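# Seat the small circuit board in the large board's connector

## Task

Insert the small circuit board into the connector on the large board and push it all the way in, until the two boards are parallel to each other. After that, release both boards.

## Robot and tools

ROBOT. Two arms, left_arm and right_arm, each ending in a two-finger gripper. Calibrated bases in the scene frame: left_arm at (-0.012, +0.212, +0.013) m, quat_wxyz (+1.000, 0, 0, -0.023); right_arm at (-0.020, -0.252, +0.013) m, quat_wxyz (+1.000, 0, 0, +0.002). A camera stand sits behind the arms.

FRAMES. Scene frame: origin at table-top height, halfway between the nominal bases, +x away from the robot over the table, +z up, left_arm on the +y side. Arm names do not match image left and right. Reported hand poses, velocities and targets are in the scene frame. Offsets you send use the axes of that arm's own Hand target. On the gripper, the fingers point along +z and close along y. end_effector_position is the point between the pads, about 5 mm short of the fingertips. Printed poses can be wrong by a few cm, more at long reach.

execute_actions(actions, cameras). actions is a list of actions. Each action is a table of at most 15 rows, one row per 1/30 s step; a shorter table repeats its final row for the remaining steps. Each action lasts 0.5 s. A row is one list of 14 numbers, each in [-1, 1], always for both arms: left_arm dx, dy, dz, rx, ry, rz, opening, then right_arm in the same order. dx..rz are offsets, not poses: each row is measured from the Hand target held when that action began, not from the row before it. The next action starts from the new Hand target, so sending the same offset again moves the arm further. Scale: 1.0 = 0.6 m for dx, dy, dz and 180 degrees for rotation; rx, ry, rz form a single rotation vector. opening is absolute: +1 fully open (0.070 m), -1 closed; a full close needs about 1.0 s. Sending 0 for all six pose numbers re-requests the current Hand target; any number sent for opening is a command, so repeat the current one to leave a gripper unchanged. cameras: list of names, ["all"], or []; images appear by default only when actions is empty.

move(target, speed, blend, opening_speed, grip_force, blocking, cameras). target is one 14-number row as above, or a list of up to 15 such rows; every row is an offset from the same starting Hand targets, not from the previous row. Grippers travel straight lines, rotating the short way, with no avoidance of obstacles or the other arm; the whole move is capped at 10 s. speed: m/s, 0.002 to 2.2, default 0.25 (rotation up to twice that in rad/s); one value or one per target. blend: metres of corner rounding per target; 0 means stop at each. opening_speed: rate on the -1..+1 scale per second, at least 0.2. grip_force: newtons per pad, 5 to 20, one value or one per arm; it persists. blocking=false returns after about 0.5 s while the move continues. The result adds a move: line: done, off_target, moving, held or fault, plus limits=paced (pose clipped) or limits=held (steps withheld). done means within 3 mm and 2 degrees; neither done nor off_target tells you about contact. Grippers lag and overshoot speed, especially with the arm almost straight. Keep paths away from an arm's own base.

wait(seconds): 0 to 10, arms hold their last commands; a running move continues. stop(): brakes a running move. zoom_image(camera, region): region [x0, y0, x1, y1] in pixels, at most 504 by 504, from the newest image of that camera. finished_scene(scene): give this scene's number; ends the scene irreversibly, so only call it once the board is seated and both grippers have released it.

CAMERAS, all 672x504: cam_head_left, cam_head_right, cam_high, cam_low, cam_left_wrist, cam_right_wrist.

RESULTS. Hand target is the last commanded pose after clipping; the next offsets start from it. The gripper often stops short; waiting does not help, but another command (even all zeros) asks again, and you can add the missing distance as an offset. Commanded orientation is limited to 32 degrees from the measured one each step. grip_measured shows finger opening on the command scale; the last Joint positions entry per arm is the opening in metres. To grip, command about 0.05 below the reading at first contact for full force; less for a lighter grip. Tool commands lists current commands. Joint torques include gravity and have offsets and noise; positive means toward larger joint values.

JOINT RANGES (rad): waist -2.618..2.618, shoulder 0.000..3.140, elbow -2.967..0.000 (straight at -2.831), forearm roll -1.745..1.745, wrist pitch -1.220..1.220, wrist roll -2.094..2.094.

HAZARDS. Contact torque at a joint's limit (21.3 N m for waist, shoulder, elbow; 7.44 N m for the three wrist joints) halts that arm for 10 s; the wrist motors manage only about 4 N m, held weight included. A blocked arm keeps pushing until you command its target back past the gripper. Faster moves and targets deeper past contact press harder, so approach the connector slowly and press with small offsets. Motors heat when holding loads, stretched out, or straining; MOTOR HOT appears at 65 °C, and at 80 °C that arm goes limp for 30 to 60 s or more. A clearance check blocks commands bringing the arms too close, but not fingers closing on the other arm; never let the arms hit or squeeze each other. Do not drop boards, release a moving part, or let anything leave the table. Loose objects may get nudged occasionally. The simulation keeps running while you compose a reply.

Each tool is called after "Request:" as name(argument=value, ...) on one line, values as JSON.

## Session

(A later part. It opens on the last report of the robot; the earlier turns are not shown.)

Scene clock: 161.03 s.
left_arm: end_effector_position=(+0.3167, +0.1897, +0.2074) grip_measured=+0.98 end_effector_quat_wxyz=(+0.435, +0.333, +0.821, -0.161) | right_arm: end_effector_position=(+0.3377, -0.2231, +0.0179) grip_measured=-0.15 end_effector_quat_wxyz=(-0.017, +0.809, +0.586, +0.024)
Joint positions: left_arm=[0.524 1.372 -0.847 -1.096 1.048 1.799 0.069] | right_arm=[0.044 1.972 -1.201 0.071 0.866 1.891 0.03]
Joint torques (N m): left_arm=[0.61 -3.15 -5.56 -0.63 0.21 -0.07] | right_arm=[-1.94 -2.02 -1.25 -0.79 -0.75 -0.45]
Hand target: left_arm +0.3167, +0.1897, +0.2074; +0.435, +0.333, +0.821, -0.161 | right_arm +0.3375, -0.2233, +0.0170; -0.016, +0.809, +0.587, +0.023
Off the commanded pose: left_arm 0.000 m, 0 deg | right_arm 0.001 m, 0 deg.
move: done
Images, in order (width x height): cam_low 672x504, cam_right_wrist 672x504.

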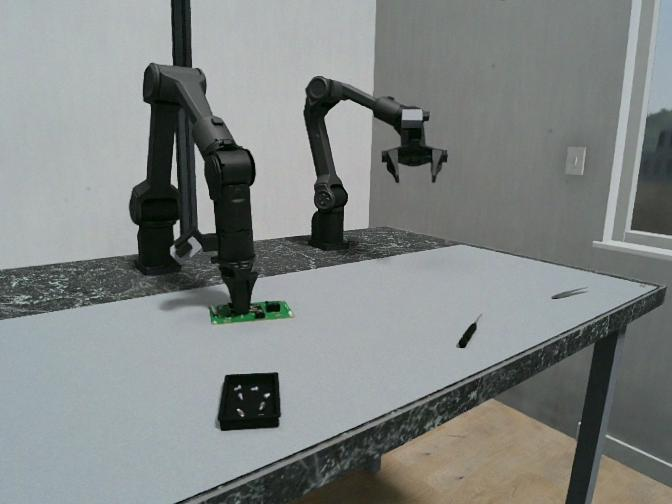

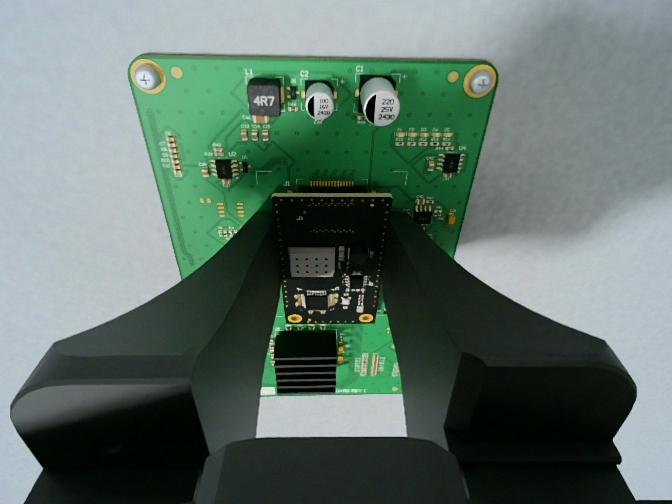

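Request:
move(target=[0,0,0,0,0,0,1,0.001,0,0.006,0,0,0,-0.3], speed=0.02, cameras=["cam_right_wrist","cam_low"])

Request:
zoom_image(camera="cam_right_wrist", region=[240, 120, 430, 260])

Request:
zoom_image(camera="cam_low", region=[205, 285, 305, 330])

Scene clock: 174.40 s.
left_arm: end_effector_position=(+0.3167, +0.1897, +0.2074) grip_measured=+0.98 end_effector_quat_wxyz=(+0.435, +0.333, +0.821, -0.161) | right_arm: end_effector_position=(+0.3376, -0.2236, +0.0154) grip_measured=-0.15 end_effector_quat_wxyz=(-0.016, +0.809, +0.587, +0.023)
Joint positions: left_arm=[0.524 1.372 -0.847 -1.096 1.048 1.799 0.069] | right_arm=[0.044 1.976 -1.197 0.068 0.858 1.891 0.03]
Joint torques (N m): left_arm=[0.58 -3.18 -5.52 -0.64 0.21 -0.07] | right_arm=[-1.33 3.12 0.44 -0.66 -1.75 -0.1]
Hand target: left_arm +0.3167, +0.1897, +0.2074; +0.435, +0.333, +0.821, -0.161 | right_arm +0.3377, -0.2226, +0.0135; -0.016, +0.809, +0.587, +0.023
Off the commanded pose: left_arm 0.000 m, 0 deg | right_arm 0.002 m, 0 deg.
move: done
Images, in order (width x height): cam_low 672x504, cam_right_wrist 672x504.

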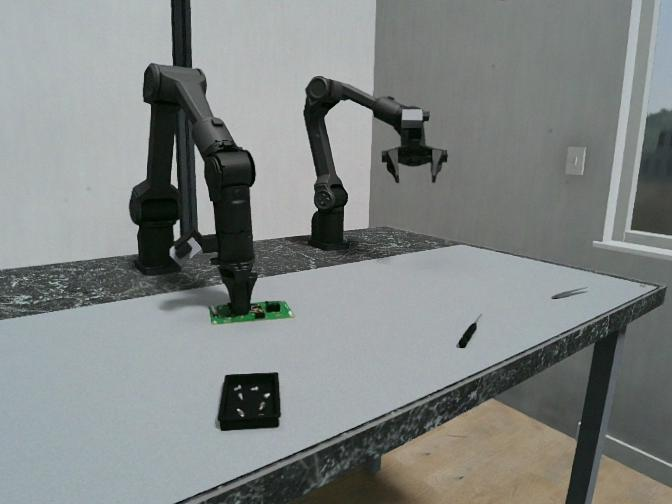

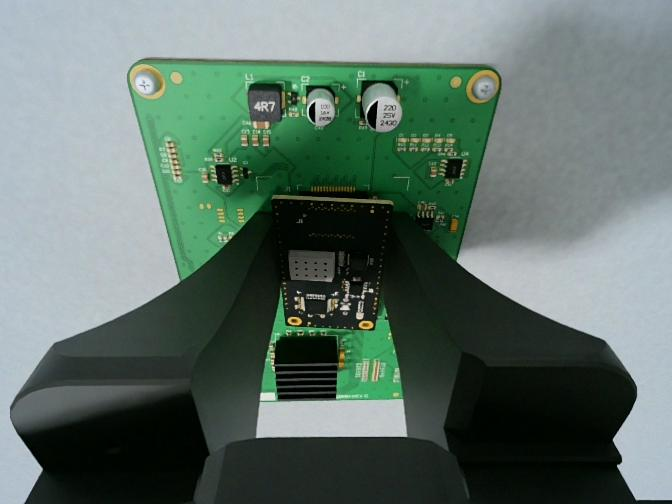

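Scaled by 2.653 from the camera's 672x504 image, which has a finer 960x720 frame.

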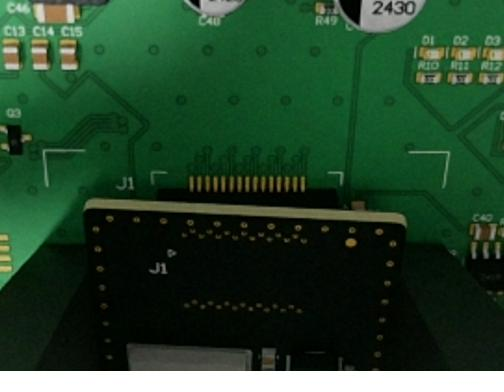

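Scaled by 5.040 from the camera's 672x504 image, which has a finer 960x720 frame.

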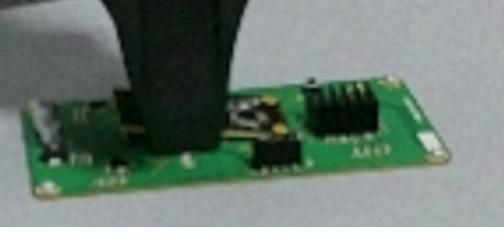

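Request:
move(target=[[0,0,0,0,0,0,1,0,0,0,0,0,0,-0.08],[0,0,0,0,0,0,1,0,0,0,0,0,0,0.0],[0,0,0,0,0,0,1,0,0,-0.012,0,0,0,0.0],[0,0,0,0,0,0,1,0,0,-0.07,0,0,0,0.1]], opening_speed=0.4, speed=0.06, cameras=["cam_right_wrist","cam_low","cam_high"])

Request:
zoom_image(camera="cam_right_wrist", region=[200, 60, 480, 270])

Request:
zoom_image(camera="cam_low", region=[205, 285, 305, 330])

Scene clock: 182.67 s.
left_arm: end_effector_position=(+0.3167, +0.1897, +0.2074) grip_measured=+0.98 end_effector_quat_wxyz=(+0.435, +0.333, +0.821, -0.161) | right_arm: end_effector_position=(+0.3371, -0.2245, +0.0557) grip_measured=+0.10 end_effector_quat_wxyz=(-0.016, +0.809, +0.587, +0.024)
Joint positions: left_arm=[0.524 1.372 -0.847 -1.096 1.048 1.799 0.069] | right_arm=[0.04 1.903 -1.263 0.064 0.998 1.897 0.039]
Joint torques (N m): left_arm=[0.6 -3.15 -5.54 -0.63 0.21 -0.07] | right_arm=[-0.77 -4.99 -2.56 0.07 -0.16 0.15]
Motor temperatures (°C): left_arm=[24 24 23 27 27 28] | right_arm=[24 25 28 31 36 28]
Hand target: left_arm +0.3167, +0.1897, +0.2074; +0.435, +0.333, +0.821, -0.161 | right_arm +0.3370, -0.2248, +0.0554; -0.016, +0.809, +0.587, +0.023
Off the commanded pose: left_arm 0.000 m, 0 deg | right_arm 0.000 m, 0 deg.
move: done; target 2's new opening was sent with right_arm's hand 0.004 m and 1 deg from that target
Images, in order (width x height): cam_high 672x504, cam_low 672x504, cam_right_wrist 672x504.

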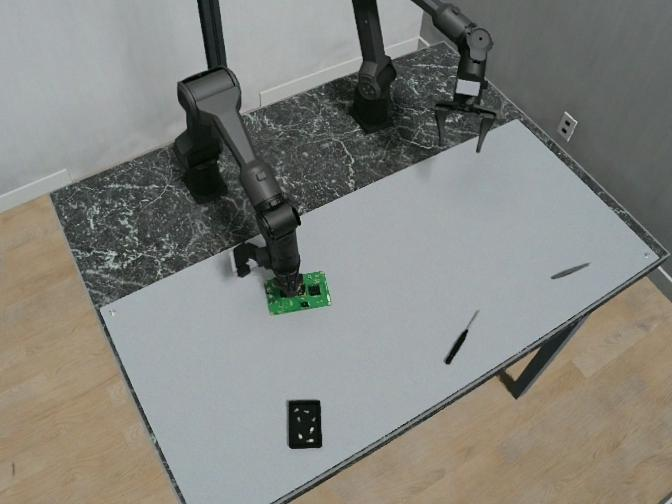

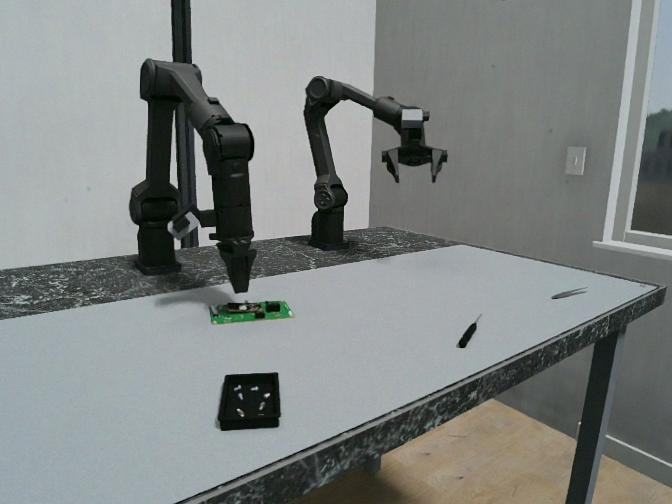

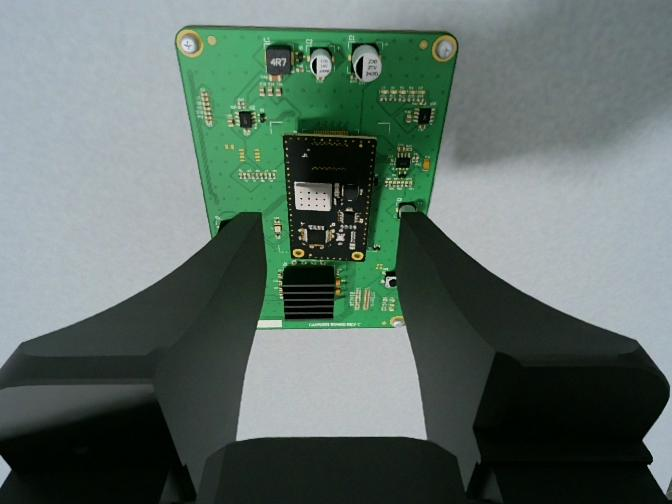

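Scaled by 1.800 from the camera's 672x504 image, which has a finer 960x720 frame.

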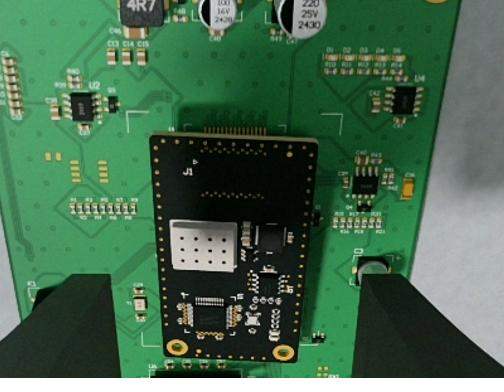

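Scaled by 5.040 from the camera's 672x504 image, which has a finer 960x720 frame.

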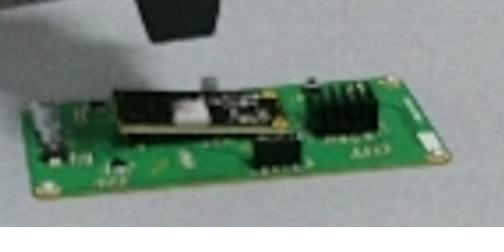

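Request:
move(target=[[0,0,0,0,0,0,1,-0.001,0.0017,0.005,0,-0.0183,0,-1],[0,0,0,0,0,0,1,-0.0042,0.0017,0.045,0,-0.0183,0,-1],[0,0,0,0,0,0,1,-0.0055,0.0017,0.0667,0,-0.0183,0,-1]], speed=[0.05,0.1,0.015], blend=[0.001,0.002,0], opening_speed=1.5, cameras=["cam_right_wrist","cam_low"])

Request:
zoom_image(camera="cam_right_wrist", region=[220, 120, 450, 300])

Request:
zoom_image(camera="cam_low", region=[205, 285, 305, 330])

Scene clock: 196.33 s.
left_arm: end_effector_position=(+0.3167, +0.1897, +0.2074) grip_measured=+0.98 end_effector_quat_wxyz=(+0.435, +0.333, +0.821, -0.161) | right_arm: end_effector_position=(+0.3374, -0.2259, +0.0231) grip_measured=-1.00 end_effector_quat_wxyz=(+0.003, +0.809, +0.587, +0.004)
Joint positions: left_arm=[0.524 1.372 -0.847 -1.096 1.048 1.799 0.069] | right_arm=[0.07 1.968 -1.221 -0.001 0.902 1.961 0]
Joint torques (N m): left_arm=[0.62 -3.2 -5.51 -0.64 0.22 -0.07] | right_arm=[-1.12 8.02 2.36 -0.44 -3.09 -0.17]
Hand target: left_arm +0.3167, +0.1897, +0.2074; +0.435, +0.333, +0.821, -0.161 | right_arm +0.3376, -0.2261, +0.0152; +0.000, +0.809, +0.587, +0.000
Off the commanded pose: left_arm 0.000 m, 0 deg | right_arm 0.008 m, 1 deg.
move: off_target (right_arm)
Images, in order (width x height): cam_low 672x504, cam_right_wrist 672x504.

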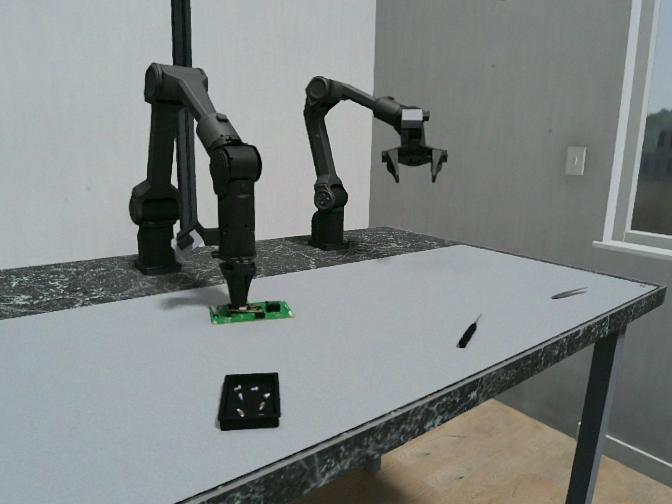

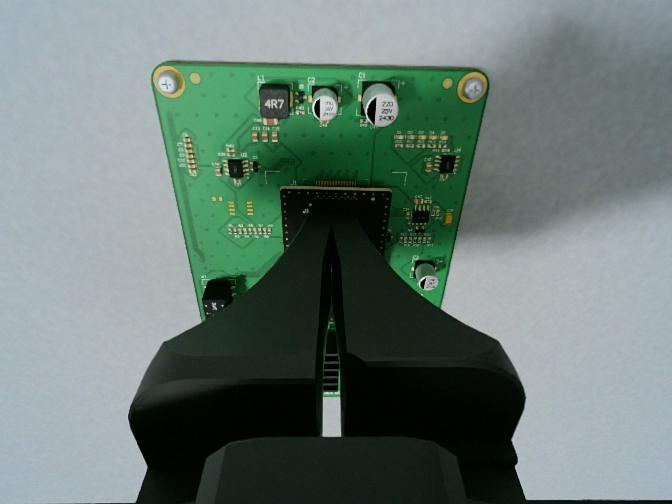

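Scaled by 2.191 from the camera's 672x504 image, which has a finer 960x720 frame.

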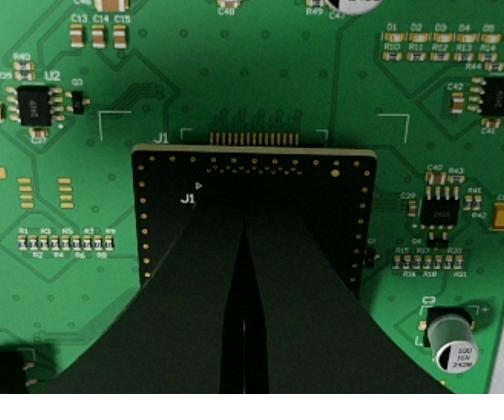

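Scaled by 5.040 from the camera's 672x504 image, which has a finer 960x720 frame.

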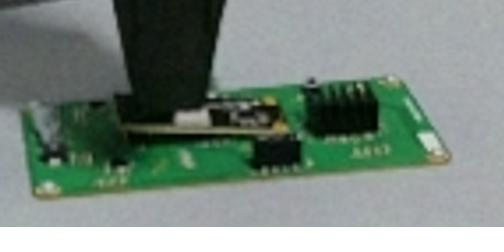

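Request:
move(target=[[0,0,0,0,0,0,1,0,0,-0.02,0,0,0,-1],[0,0,0,0,0,0,1,-0.0067,0,-0.016,0,0,0,-1],[0,0,0,0,0,0,1,-0.0067,0,0.005,0,0,0,-1]], speed=[0.04,0.03,0.015], cameras=["cam_right_wrist","cam_low"])

Request:
zoom_image(camera="cam_right_wrist", region=[220, 120, 450, 300])

Request:
zoom_image(camera="cam_low", region=[205, 285, 305, 330])

Scene clock: 203.67 s.
left_arm: end_effector_position=(+0.3167, +0.1897, +0.2074) grip_measured=+0.98 end_effector_quat_wxyz=(+0.435, +0.333, +0.821, -0.161) | right_arm: end_effector_position=(+0.3366, -0.2300, +0.0230) grip_measured=-1.00 end_effector_quat_wxyz=(+0.004, +0.810, +0.587, +0.006)
Joint positions: left_arm=[0.524 1.372 -0.847 -1.096 1.048 1.799 0.069] | right_arm=[0.059 1.961 -1.21 -0.001 0.891 1.951 0]
Joint torques (N m): left_arm=[0.57 -3.21 -5.52 -0.64 0.2 -0.07] | right_arm=[0.16 9.7 3.32 -0.29 -3.13 -0.01]
Motor temperatures (°C): left_arm=[24 24 23 27 27 28] | right_arm=[23 26 28 30 42 28]
Hand target: left_arm +0.3167, +0.1897, +0.2074; +0.435, +0.333, +0.821, -0.161 | right_arm +0.3364, -0.2300, +0.0122; +0.000, +0.809, +0.587, +0.000
Off the commanded pose: left_arm 0.000 m, 0 deg | right_arm 0.011 m, 1 deg.
move: off_target (right_arm)
Images, in order (width x height): cam_low 672x504, cam_right_wrist 672x504.

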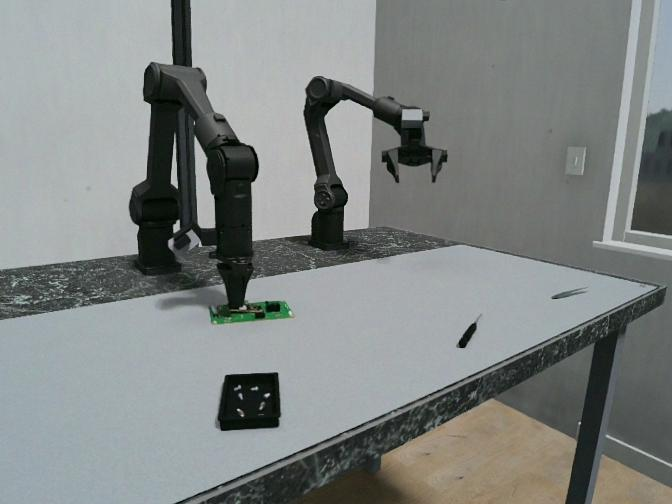

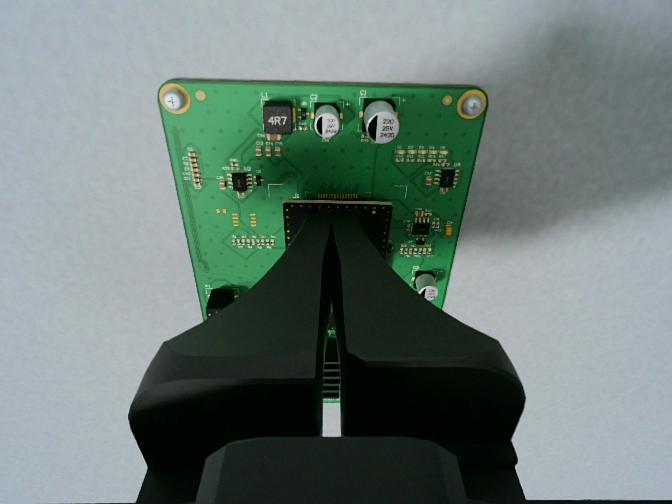

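Scaled by 2.191 from the camera's 672x504 image, which has a finer 960x720 frame.

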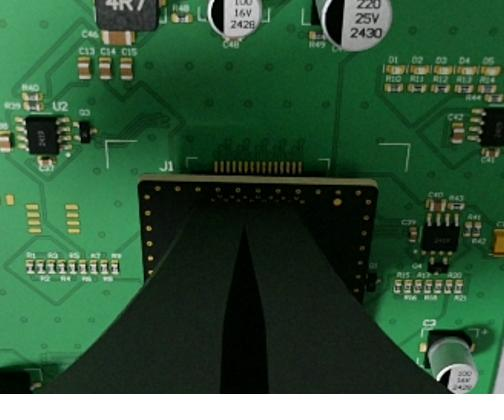

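Scaled by 5.040 from the camera's 672x504 image, which has a finer 960x720 frame.

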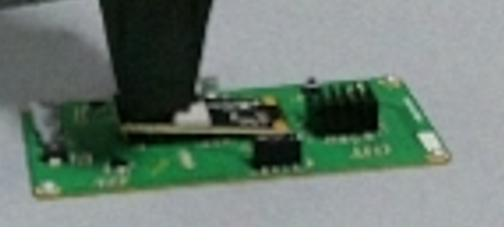

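Request:
move(target=[[0,0,0,0,0,0,1,0,0,-0.035,0,0,0,-1],[0,0,0,0,0,0,1,0.0058,-0.0018,-0.04,0,-0.02,0.004,0.15],[0,0,0,0,0,0,1,0.0058,-0.0018,-0.0115,0,-0.02,0.004,0.15],[0,0,0,0,0,0,1,0.0058,-0.0018,-0.0115,0,-0.02,0.004,-0.22]], speed=[0.06,0.06,0.04,0.04], opening_speed=0.8, cameras=["cam_right_wrist","cam_low"])

Request:
zoom_image(camera="cam_right_wrist", region=[220, 120, 450, 340])

Request:
zoom_image(camera="cam_low", region=[205, 285, 305, 330])

Scene clock: 216.50 s.
left_arm: end_effector_position=(+0.3167, +0.1897, +0.2074) grip_measured=+0.98 end_effector_quat_wxyz=(+0.435, +0.333, +0.821, -0.161) | right_arm: end_effector_position=(+0.3365, -0.2260, +0.0188) grip_measured=-0.15 end_effector_quat_wxyz=(+0.019, +0.812, +0.582, -0.025)
Joint positions: left_arm=[0.524 1.372 -0.847 -1.096 1.048 1.799 0.069] | right_arm=[0.105 1.997 -1.248 -0.072 0.936 2.051 0.03]
Joint torques (N m): left_arm=[0.59 -3.16 -5.49 -0.65 0.21 -0.07] | right_arm=[-0.23 -7.11 -2.92 0.06 0.33 0.1]
Motor temperatures (°C): left_arm=[24 24 23 28 27 28] | right_arm=[23 27 28 29 48 28]
Hand target: left_arm +0.3167, +0.1897, +0.2074; +0.435, +0.333, +0.821, -0.161 | right_arm +0.3364, -0.2263, +0.0191; +0.019, +0.813, +0.582, -0.025
Off the commanded pose: left_arm 0.000 m, 0 deg | right_arm 0.000 m, 0 deg.
move: done
Images, in order (width x height): cam_low 672x504, cam_right_wrist 672x504.

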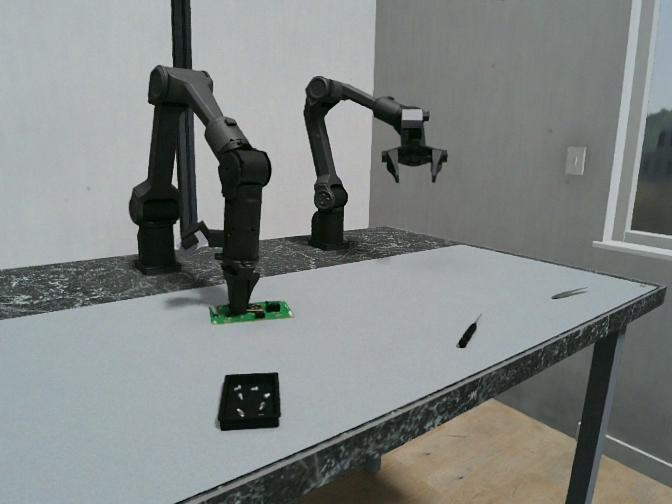

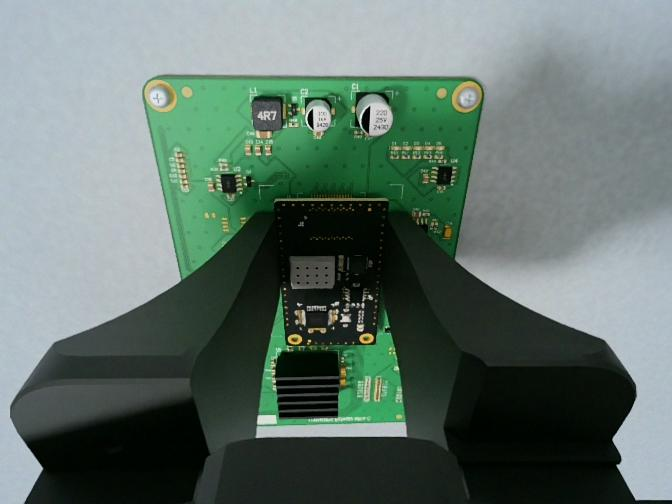

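Scaled by 2.191 from the camera's 672x504 image, which has a finer 960x720 frame.

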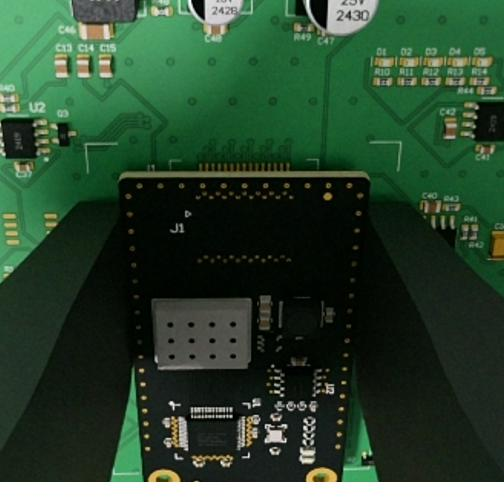

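Scaled by 5.040 from the camera's 672x504 image, which has a finer 960x720 frame.

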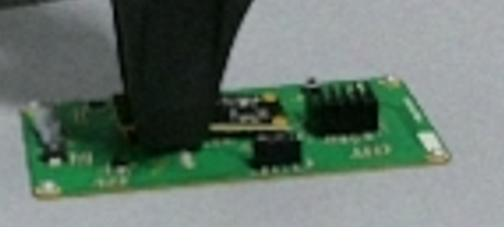

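Request:
move(target=[0,0,0,0,0,0,1,-0.0004,0,-0.0075,0,0.02,-0.005,-0.3], speed=0.04, cameras=["cam_right_wrist","cam_low"])

Request:
zoom_image(camera="cam_right_wrist", region=[220, 120, 450, 340])

Request:
zoom_image(camera="cam_low", region=[205, 285, 305, 330])

Scene clock: 238.43 s.
left_arm: end_effector_position=(+0.3167, +0.1897, +0.2074) grip_measured=+0.98 end_effector_quat_wxyz=(+0.435, +0.333, +0.821, -0.161) | right_arm: end_effector_position=(+0.3370, -0.2256, +0.0239) grip_measured=-0.15 end_effector_quat_wxyz=(+0.001, +0.808, +0.589, +0.001)
Joint positions: left_arm=[0.524 1.372 -0.847 -1.096 1.048 1.799 0.069] | right_arm=[0.07 1.97 -1.229 0 0.914 1.957 0.03]
Joint torques (N m): left_arm=[0.57 -3.22 -5.55 -0.64 0.21 -0.08] | right_arm=[-0.54 -6.25 -1.81 -0.07 0.06 0.2]
Motor temperatures (°C): left_arm=[24 24 23 28 27 28] | right_arm=[23 29 29 28 40 28]
Hand target: left_arm +0.3167, +0.1897, +0.2074; +0.435, +0.333, +0.821, -0.161 | right_arm +0.3365, -0.2263, +0.0236; +0.000, +0.809, +0.588, +0.000
Off the commanded pose: left_arm 0.000 m, 0 deg | right_arm 0.001 m, 0 deg.
move: done
Images, in order (width x height): cam_low 672x504, cam_right_wrist 672x504.

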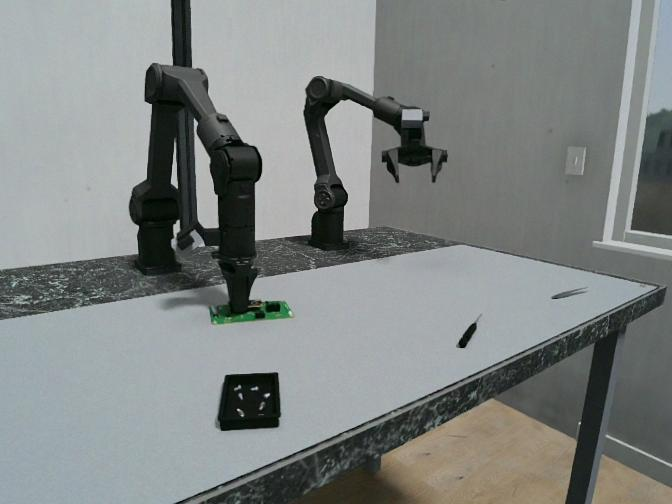

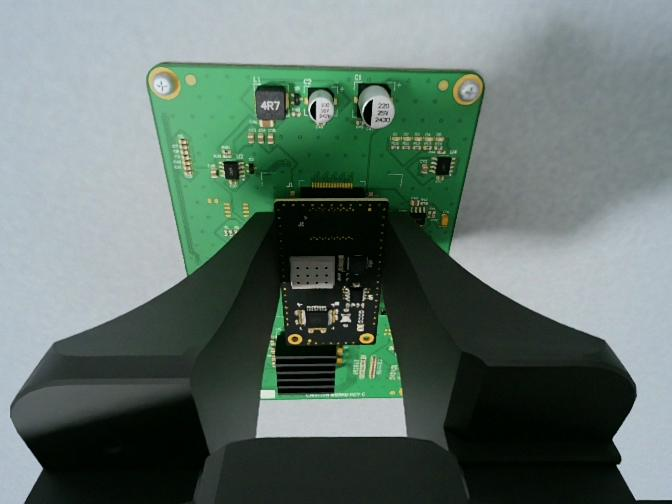

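Scaled by 2.191 from the camera's 672x504 image, which has a finer 960x720 frame.

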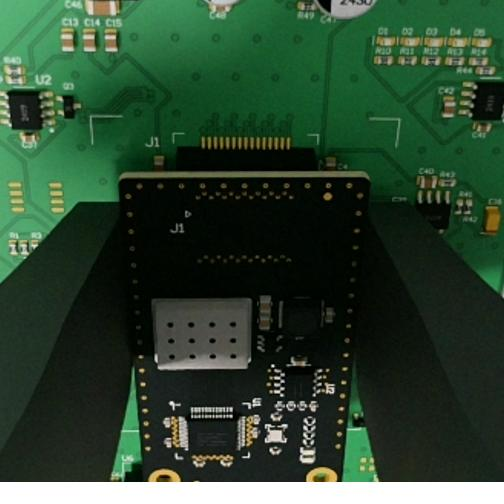

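Scaled by 5.040 from the camera's 672x504 image, which has a finer 960x720 frame.

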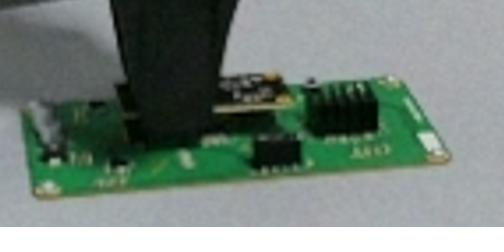

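Request:
move(target=[[0,0,0,0,0,0,1,0.0008,0,0.005,0,0,0,-0.35],[0,0,0,0,0,0,1,0.0008,0,0.016,0,0,0,-0.35]], speed=0.02, blend=[0.001,0], cameras=["cam_right_wrist","cam_low"])

Request:
zoom_image(camera="cam_right_wrist", region=[220, 120, 450, 340])

Request:
zoom_image(camera="cam_low", region=[205, 285, 305, 330])

Scene clock: 247.77 s.
left_arm: end_effector_position=(+0.3167, +0.1897, +0.2074) grip_measured=+0.98 end_effector_quat_wxyz=(+0.435, +0.333, +0.821, -0.161) | right_arm: end_effector_position=(+0.3379, -0.2262, +0.0152) grip_measured=-0.35 end_effector_quat_wxyz=(+0.002, +0.809, +0.588, +0.002)
Joint positions: left_arm=[0.524 1.372 -0.847 -1.096 1.048 1.799 0.069] | right_arm=[0.07 1.987 -1.216 -0.002 0.88 1.959 0.023]
Joint torques (N m): left_arm=[0.62 -3.14 -5.49 -0.64 0.21 -0.07] | right_arm=[2.1 0.13 0.18 0.71 0.7 -0.05]
Hand target: left_arm +0.3167, +0.1897, +0.2074; +0.435, +0.333, +0.821, -0.161 | right_arm +0.3366, -0.2258, +0.0140; +0.000, +0.808, +0.588, +0.000
Off the commanded pose: left_arm 0.000 m, 0 deg | right_arm 0.002 m, 0 deg.
move: done
Images, in order (width x height): cam_low 672x504, cam_right_wrist 672x504.

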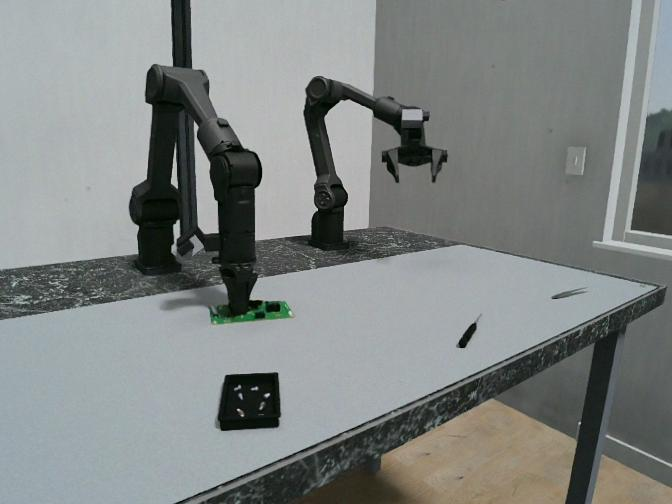

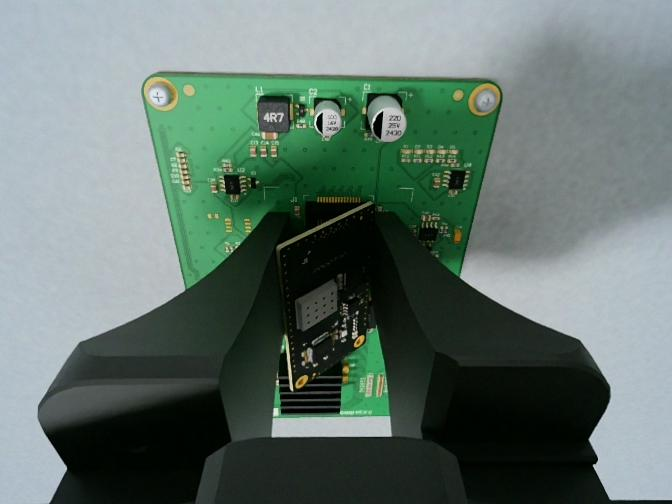

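Scaled by 2.191 from the camera's 672x504 image, which has a finer 960x720 frame.

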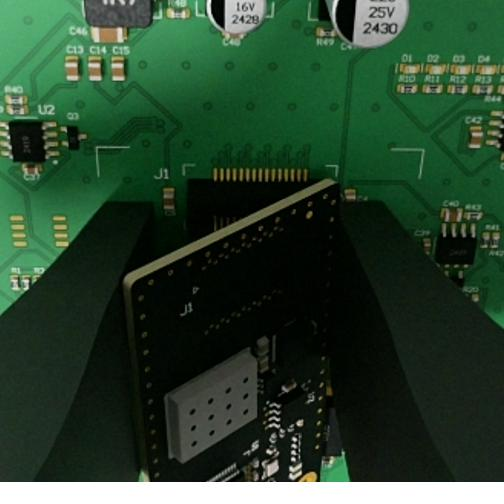

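Scaled by 5.040 from the camera's 672x504 image, which has a finer 960x720 frame.

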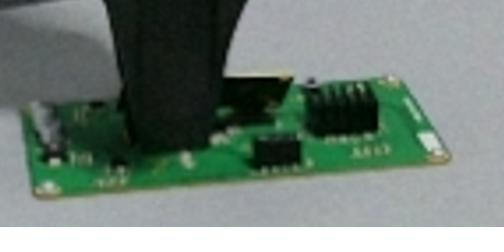

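Request:
move(target=[[0,0,0,0,0,0,1,-0.0008,0,-0.004,0,0,0,0.0],[0,0,0,0,0,0,1,-0.0008,0,-0.005,0,0,0,0.12],[0,0,0,0,0,0,1,-0.0008,0,-0.07,0,0,0,0.12]], opening_speed=0.3, speed=0.05, cameras=["cam_right_wrist","cam_low"])

Request:
zoom_image(camera="cam_right_wrist", region=[200, 60, 480, 270])

Request:
zoom_image(camera="cam_low", region=[205, 285, 305, 330])

Scene clock: 255.53 s.
left_arm: end_effector_position=(+0.3167, +0.1897, +0.2074) grip_measured=+0.98 end_effector_quat_wxyz=(+0.435, +0.333, +0.821, -0.161) | right_arm: end_effector_position=(+0.3367, -0.2263, +0.0565) grip_measured=+0.12 end_effector_quat_wxyz=(+0.001, +0.808, +0.589, +0.000)
Joint positions: left_arm=[0.524 1.372 -0.847 -1.096 1.048 1.799 0.069] | right_arm=[0.069 1.914 -1.285 -0.001 1.028 1.958 0.039]
Joint torques (N m): left_arm=[0.61 -3.21 -5.57 -0.64 0.21 -0.08] | right_arm=[0.25 -5.84 -2.98 0.03 -0.1 -0.05]
Hand target: left_arm +0.3167, +0.1897, +0.2074; +0.435, +0.333, +0.821, -0.161 | right_arm +0.3364, -0.2262, +0.0560; +0.000, +0.809, +0.588, +0.000
Off the commanded pose: left_arm 0.000 m, 0 deg | right_arm 0.001 m, 0 deg.
move: done
Images, in order (width x height): cam_low 672x504, cam_right_wrist 672x504.

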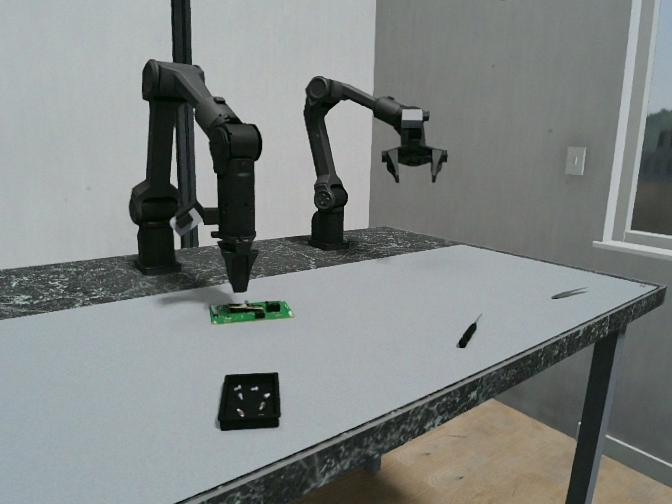

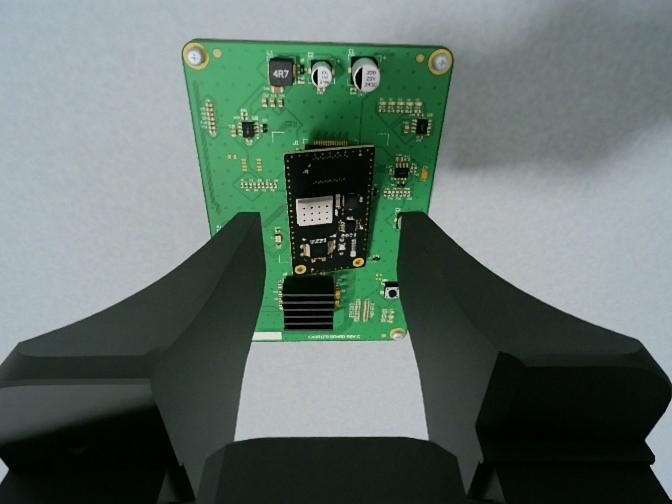

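Scaled by 1.800 from the camera's 672x504 image, which has a finer 960x720 frame.

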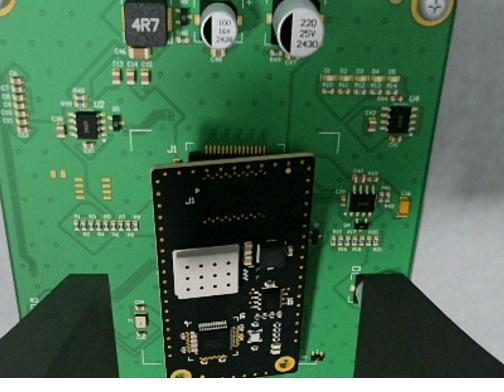

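Scaled by 5.040 from the camera's 672x504 image, which has a finer 960x720 frame.

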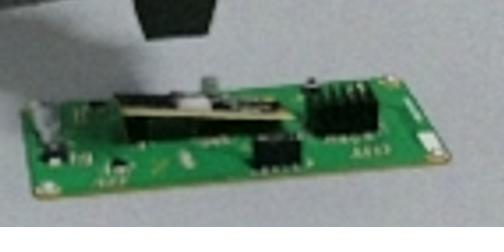

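Request:
move(target=[[0,0,0,0,0,0,1,0.003,0.001,0.03,0,-0.02,0.0,0.12],[0,0,0,0,0,0,1,0.003,0.001,0.062,0,-0.02,0.0,0.12],[0,0,0,0,0,0,1,0.003,0.001,0.062,0,-0.02,0.0,-0.19],[0,0,0,0,0,0,1,0.003,0.001,0.0535,0,0,0.0,-0.19]], speed=[0.1,0.05,0.04,0.04], opening_speed=0.6, cameras=["cam_right_wrist","cam_low"])

Request:
zoom_image(camera="cam_right_wrist", region=[220, 120, 450, 340])

Request:
zoom_image(camera="cam_low", region=[205, 285, 305, 330])

Scene clock: 270.03 s.
left_arm: end_effector_position=(+0.3167, +0.1897, +0.2074) grip_measured=+0.98 end_effector_quat_wxyz=(+0.435, +0.333, +0.821, -0.161) | right_arm: end_effector_position=(+0.3377, -0.2246, +0.0242) grip_measured=-0.16 end_effector_quat_wxyz=(+0.000, +0.808, +0.589, +0.000)
Joint positions: left_arm=[0.524 1.372 -0.847 -1.096 1.048 1.799 0.069] | right_arm=[0.073 1.973 -1.235 0 0.919 1.961 0.029]
Joint torques (N m): left_arm=[0.6 -3.19 -5.52 -0.64 0.21 -0.07] | right_arm=[-0.37 -6.37 -2.14 -0.01 -0.12 0.13]
Motor temperatures (°C): left_arm=[24 24 23 28 27 28] | right_arm=[23 27 28 28 34 28]
Hand target: left_arm +0.3167, +0.1897, +0.2074; +0.435, +0.333, +0.821, -0.161 | right_arm +0.3376, -0.2247, +0.0239; +0.000, +0.808, +0.588, +0.000
Off the commanded pose: left_arm 0.000 m, 0 deg | right_arm 0.000 m, 0 deg.
move: done
Images, in order (width x height): cam_low 672x504, cam_right_wrist 672x504.

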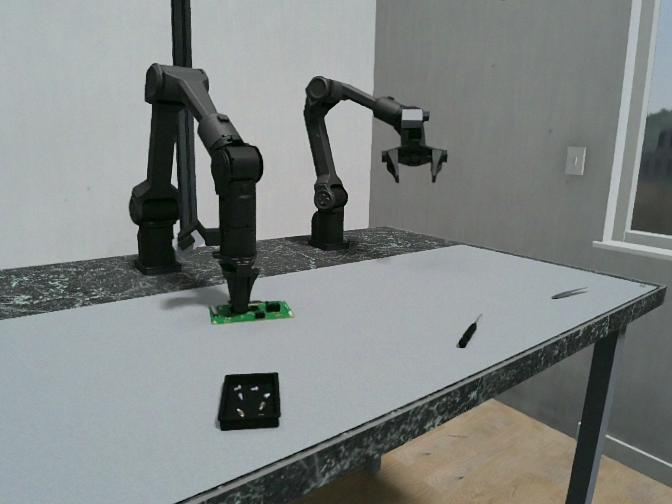

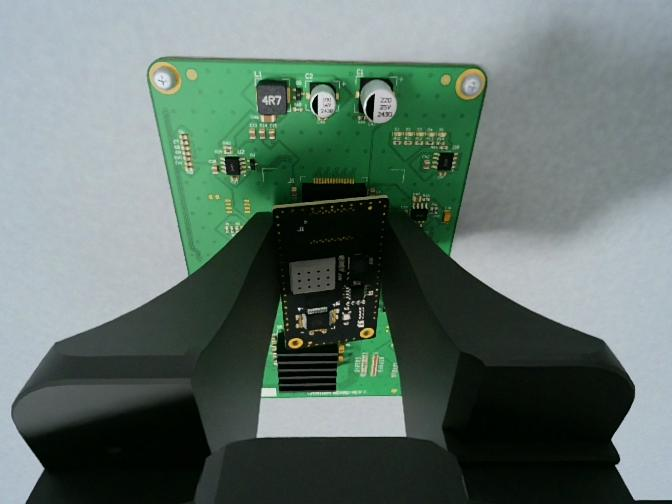

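Scaled by 2.191 from the camera's 672x504 image, which has a finer 960x720 frame.

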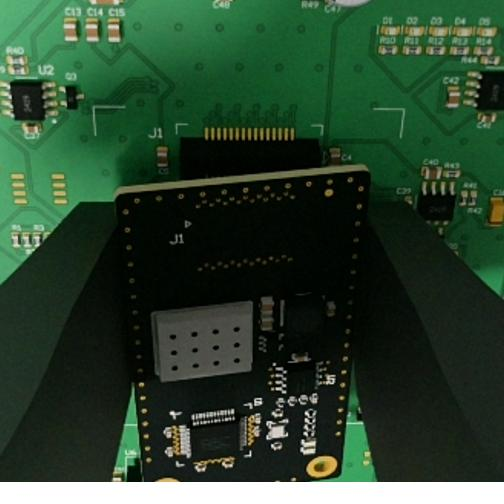

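Scaled by 5.040 from the camera's 672x504 image, which has a finer 960x720 frame.

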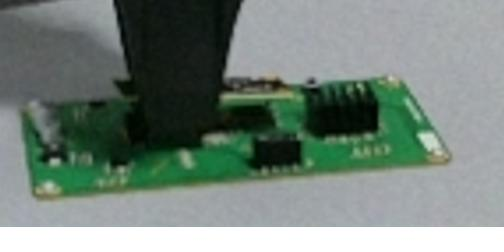

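Request:
move(target=[[0,0,0,0,0,0,1,0,0,-0.05,0,0,0,-0.19],[0,0,0,0,0,0,1,0.071,0.191,-0.05,0,0,0,-0.19],[0,0,0,0,0,0,1,0.071,0.191,0.0075,0,0,0,-0.19],[0,0,0,0,0,0,1,0.071,0.191,0.0075,0,0,0,0.1]], speed=[0.1,0.15,0.06,0.05], opening_speed=0.3, cameras=["cam_right_wrist","cam_low"])

Request:
zoom_image(camera="cam_right_wrist", region=[220, 120, 450, 360])

Request:
zoom_image(camera="cam_low", region=[190, 285, 310, 375])

Scene clock: 284.73 s.
left_arm: end_effector_position=(+0.3167, +0.1897, +0.2074) grip_measured=+0.98 end_effector_quat_wxyz=(+0.435, +0.333, +0.821, -0.161) | right_arm: end_effector_position=(+0.4594, -0.2193, +0.0190) grip_measured=+0.10 end_effector_quat_wxyz=(+0.007, +0.809, +0.588, +0.011)
Joint positions: left_arm=[0.524 1.372 -0.847 -1.096 1.048 1.799 0.069] | right_arm=[0.065 2.38 -1.957 0 1.209 1.953 0.039]
Joint torques (N m): left_arm=[0.58 -3.2 -5.55 -0.64 0.21 -0.08] | right_arm=[-0.79 -8.98 -3.31 0.08 -0.11 -0.15]
Hand target: left_arm +0.3167, +0.1897, +0.2074; +0.435, +0.333, +0.821, -0.161 | right_arm +0.4597, -0.2194, +0.0195; +0.000, +0.809, +0.588, +0.000
Off the commanded pose: left_arm 0.000 m, 0 deg | right_arm 0.001 m, 1 deg.
joint sent to its limit (right arm) — joint 5 (wrist pitch), upper limit. The joint targets still meet the commanded pose.
move: done
Images, in order (width x height): cam_low 672x504, cam_right_wrist 672x504.

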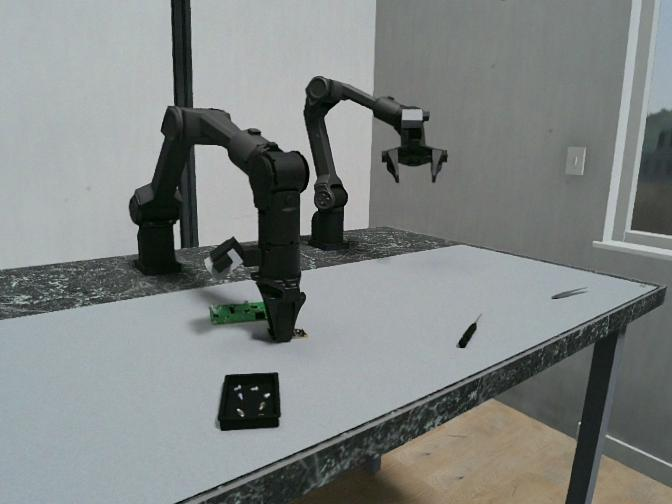

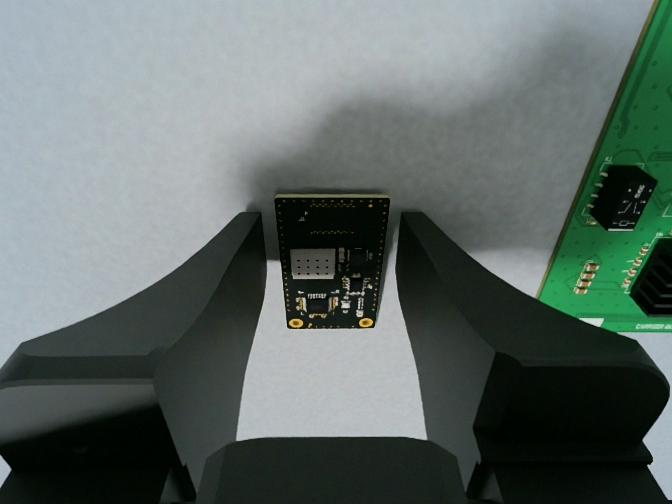

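Scaled by 2.100 from the camera's 672x504 image, which has a finer 960x720 frame.

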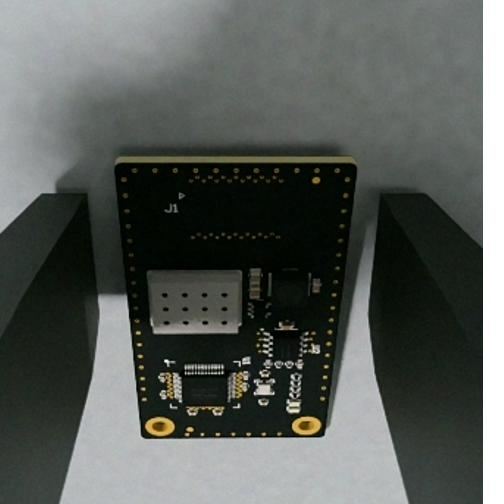

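Scaled by 4.200 from the camera's 672x504 image, which has a finer 960x720 frame.

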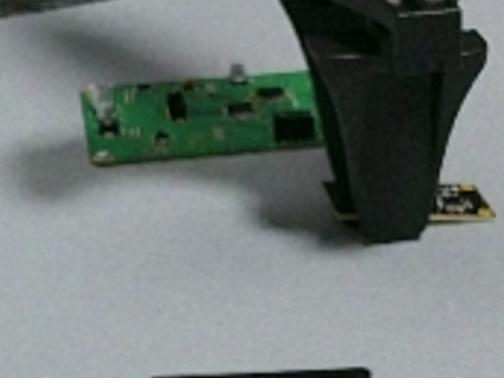

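Request:
move(target=[[0,0,0,0,0,0,1,0.0033,0,0.006,0,-0.025,0,0.1],[0,0,0,0,0,0,1,0.0033,0,0.006,0,-0.025,0,-0.19],[0,0,0,0,0,0,1,0.0033,0,-0.07,0,-0.025,0,-0.19],[0,0,0,0,0,0,1,-0.0727,-0.192,-0.07,0,0,0,-0.19],[0,0,0,0,0,0,1,-0.0727,-0.192,-0.0108,0,0,0,-0.19]], speed=[0.05,0.05,0.08,0.15,0.05], opening_speed=0.6, cameras=["cam_right_wrist","cam_low"])

Request:
zoom_image(camera="cam_right_wrist", region=[220, 120, 450, 340])

Request:
zoom_image(camera="cam_low", region=[205, 285, 305, 330])

Scene clock: 297.77 s.
left_arm: end_effector_position=(+0.3167, +0.1897, +0.2074) grip_measured=+0.98 end_effector_quat_wxyz=(+0.435, +0.333, +0.821, -0.161) | right_arm: end_effector_position=(+0.3364, -0.2254, +0.0254) grip_measured=-0.15 end_effector_quat_wxyz=(+0.000, +0.808, +0.589, -0.001)
Joint positions: left_arm=[0.524 1.372 -0.847 -1.096 1.048 1.799 0.069] | right_arm=[0.072 1.968 -1.232 -0.001 0.923 1.96 0.03]
Joint torques (N m): left_arm=[0.62 -3.2 -5.49 -0.64 0.21 -0.09] | right_arm=[0.17 -6.05 -2.97 0.01 0.03 0.15]
Hand target: left_arm +0.3167, +0.1897, +0.2074; +0.435, +0.333, +0.821, -0.161 | right_arm +0.3367, -0.2255, +0.0259; +0.000, +0.808, +0.588, +0.000
Off the commanded pose: left_arm 0.000 m, 0 deg | right_arm 0.001 m, 0 deg.
move: done; target 2's new opening was sent with right_arm's hand 0.000 m and 3 deg from that target
Images, in order (width x height): cam_low 672x504, cam_right_wrist 672x504.

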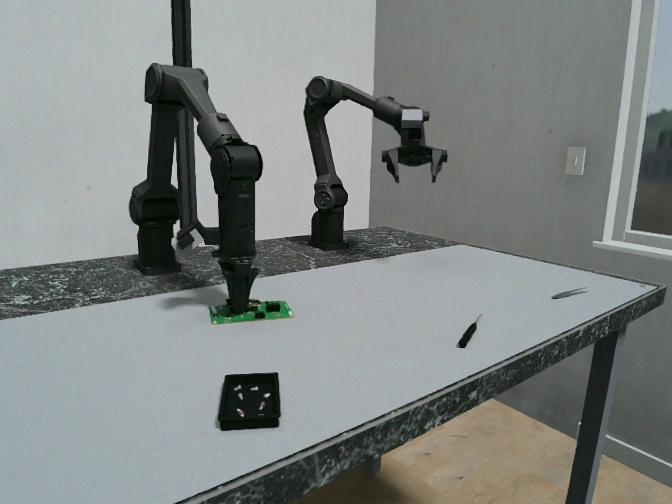

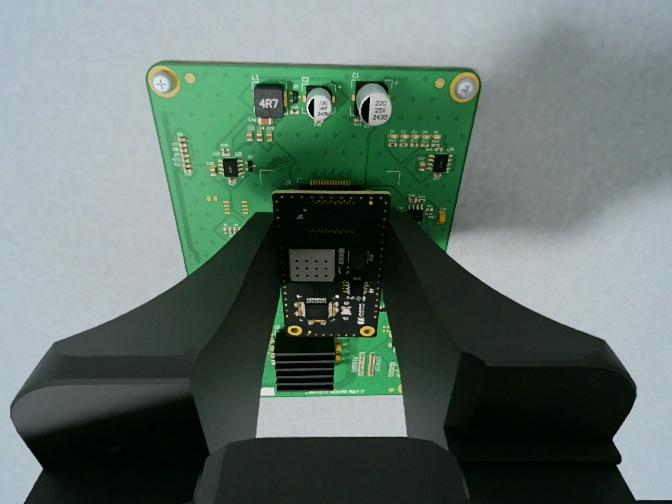

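Scaled by 2.191 from the camera's 672x504 image, which has a finer 960x720 frame.

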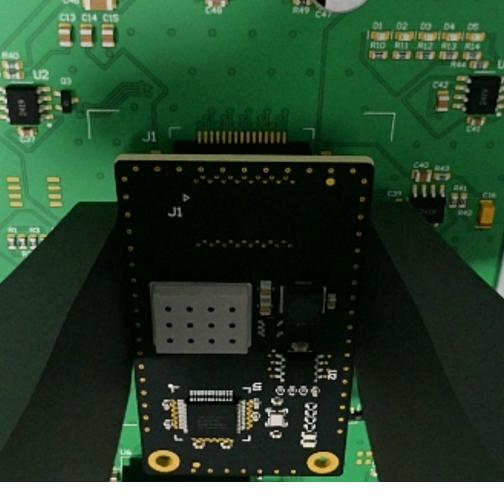

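Scaled by 5.040 from the camera's 672x504 image, which has a finer 960x720 frame.

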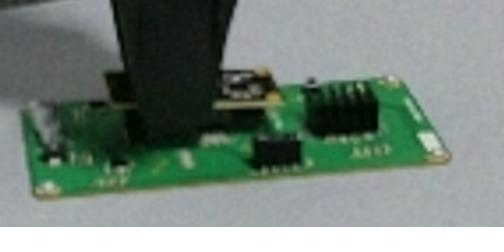

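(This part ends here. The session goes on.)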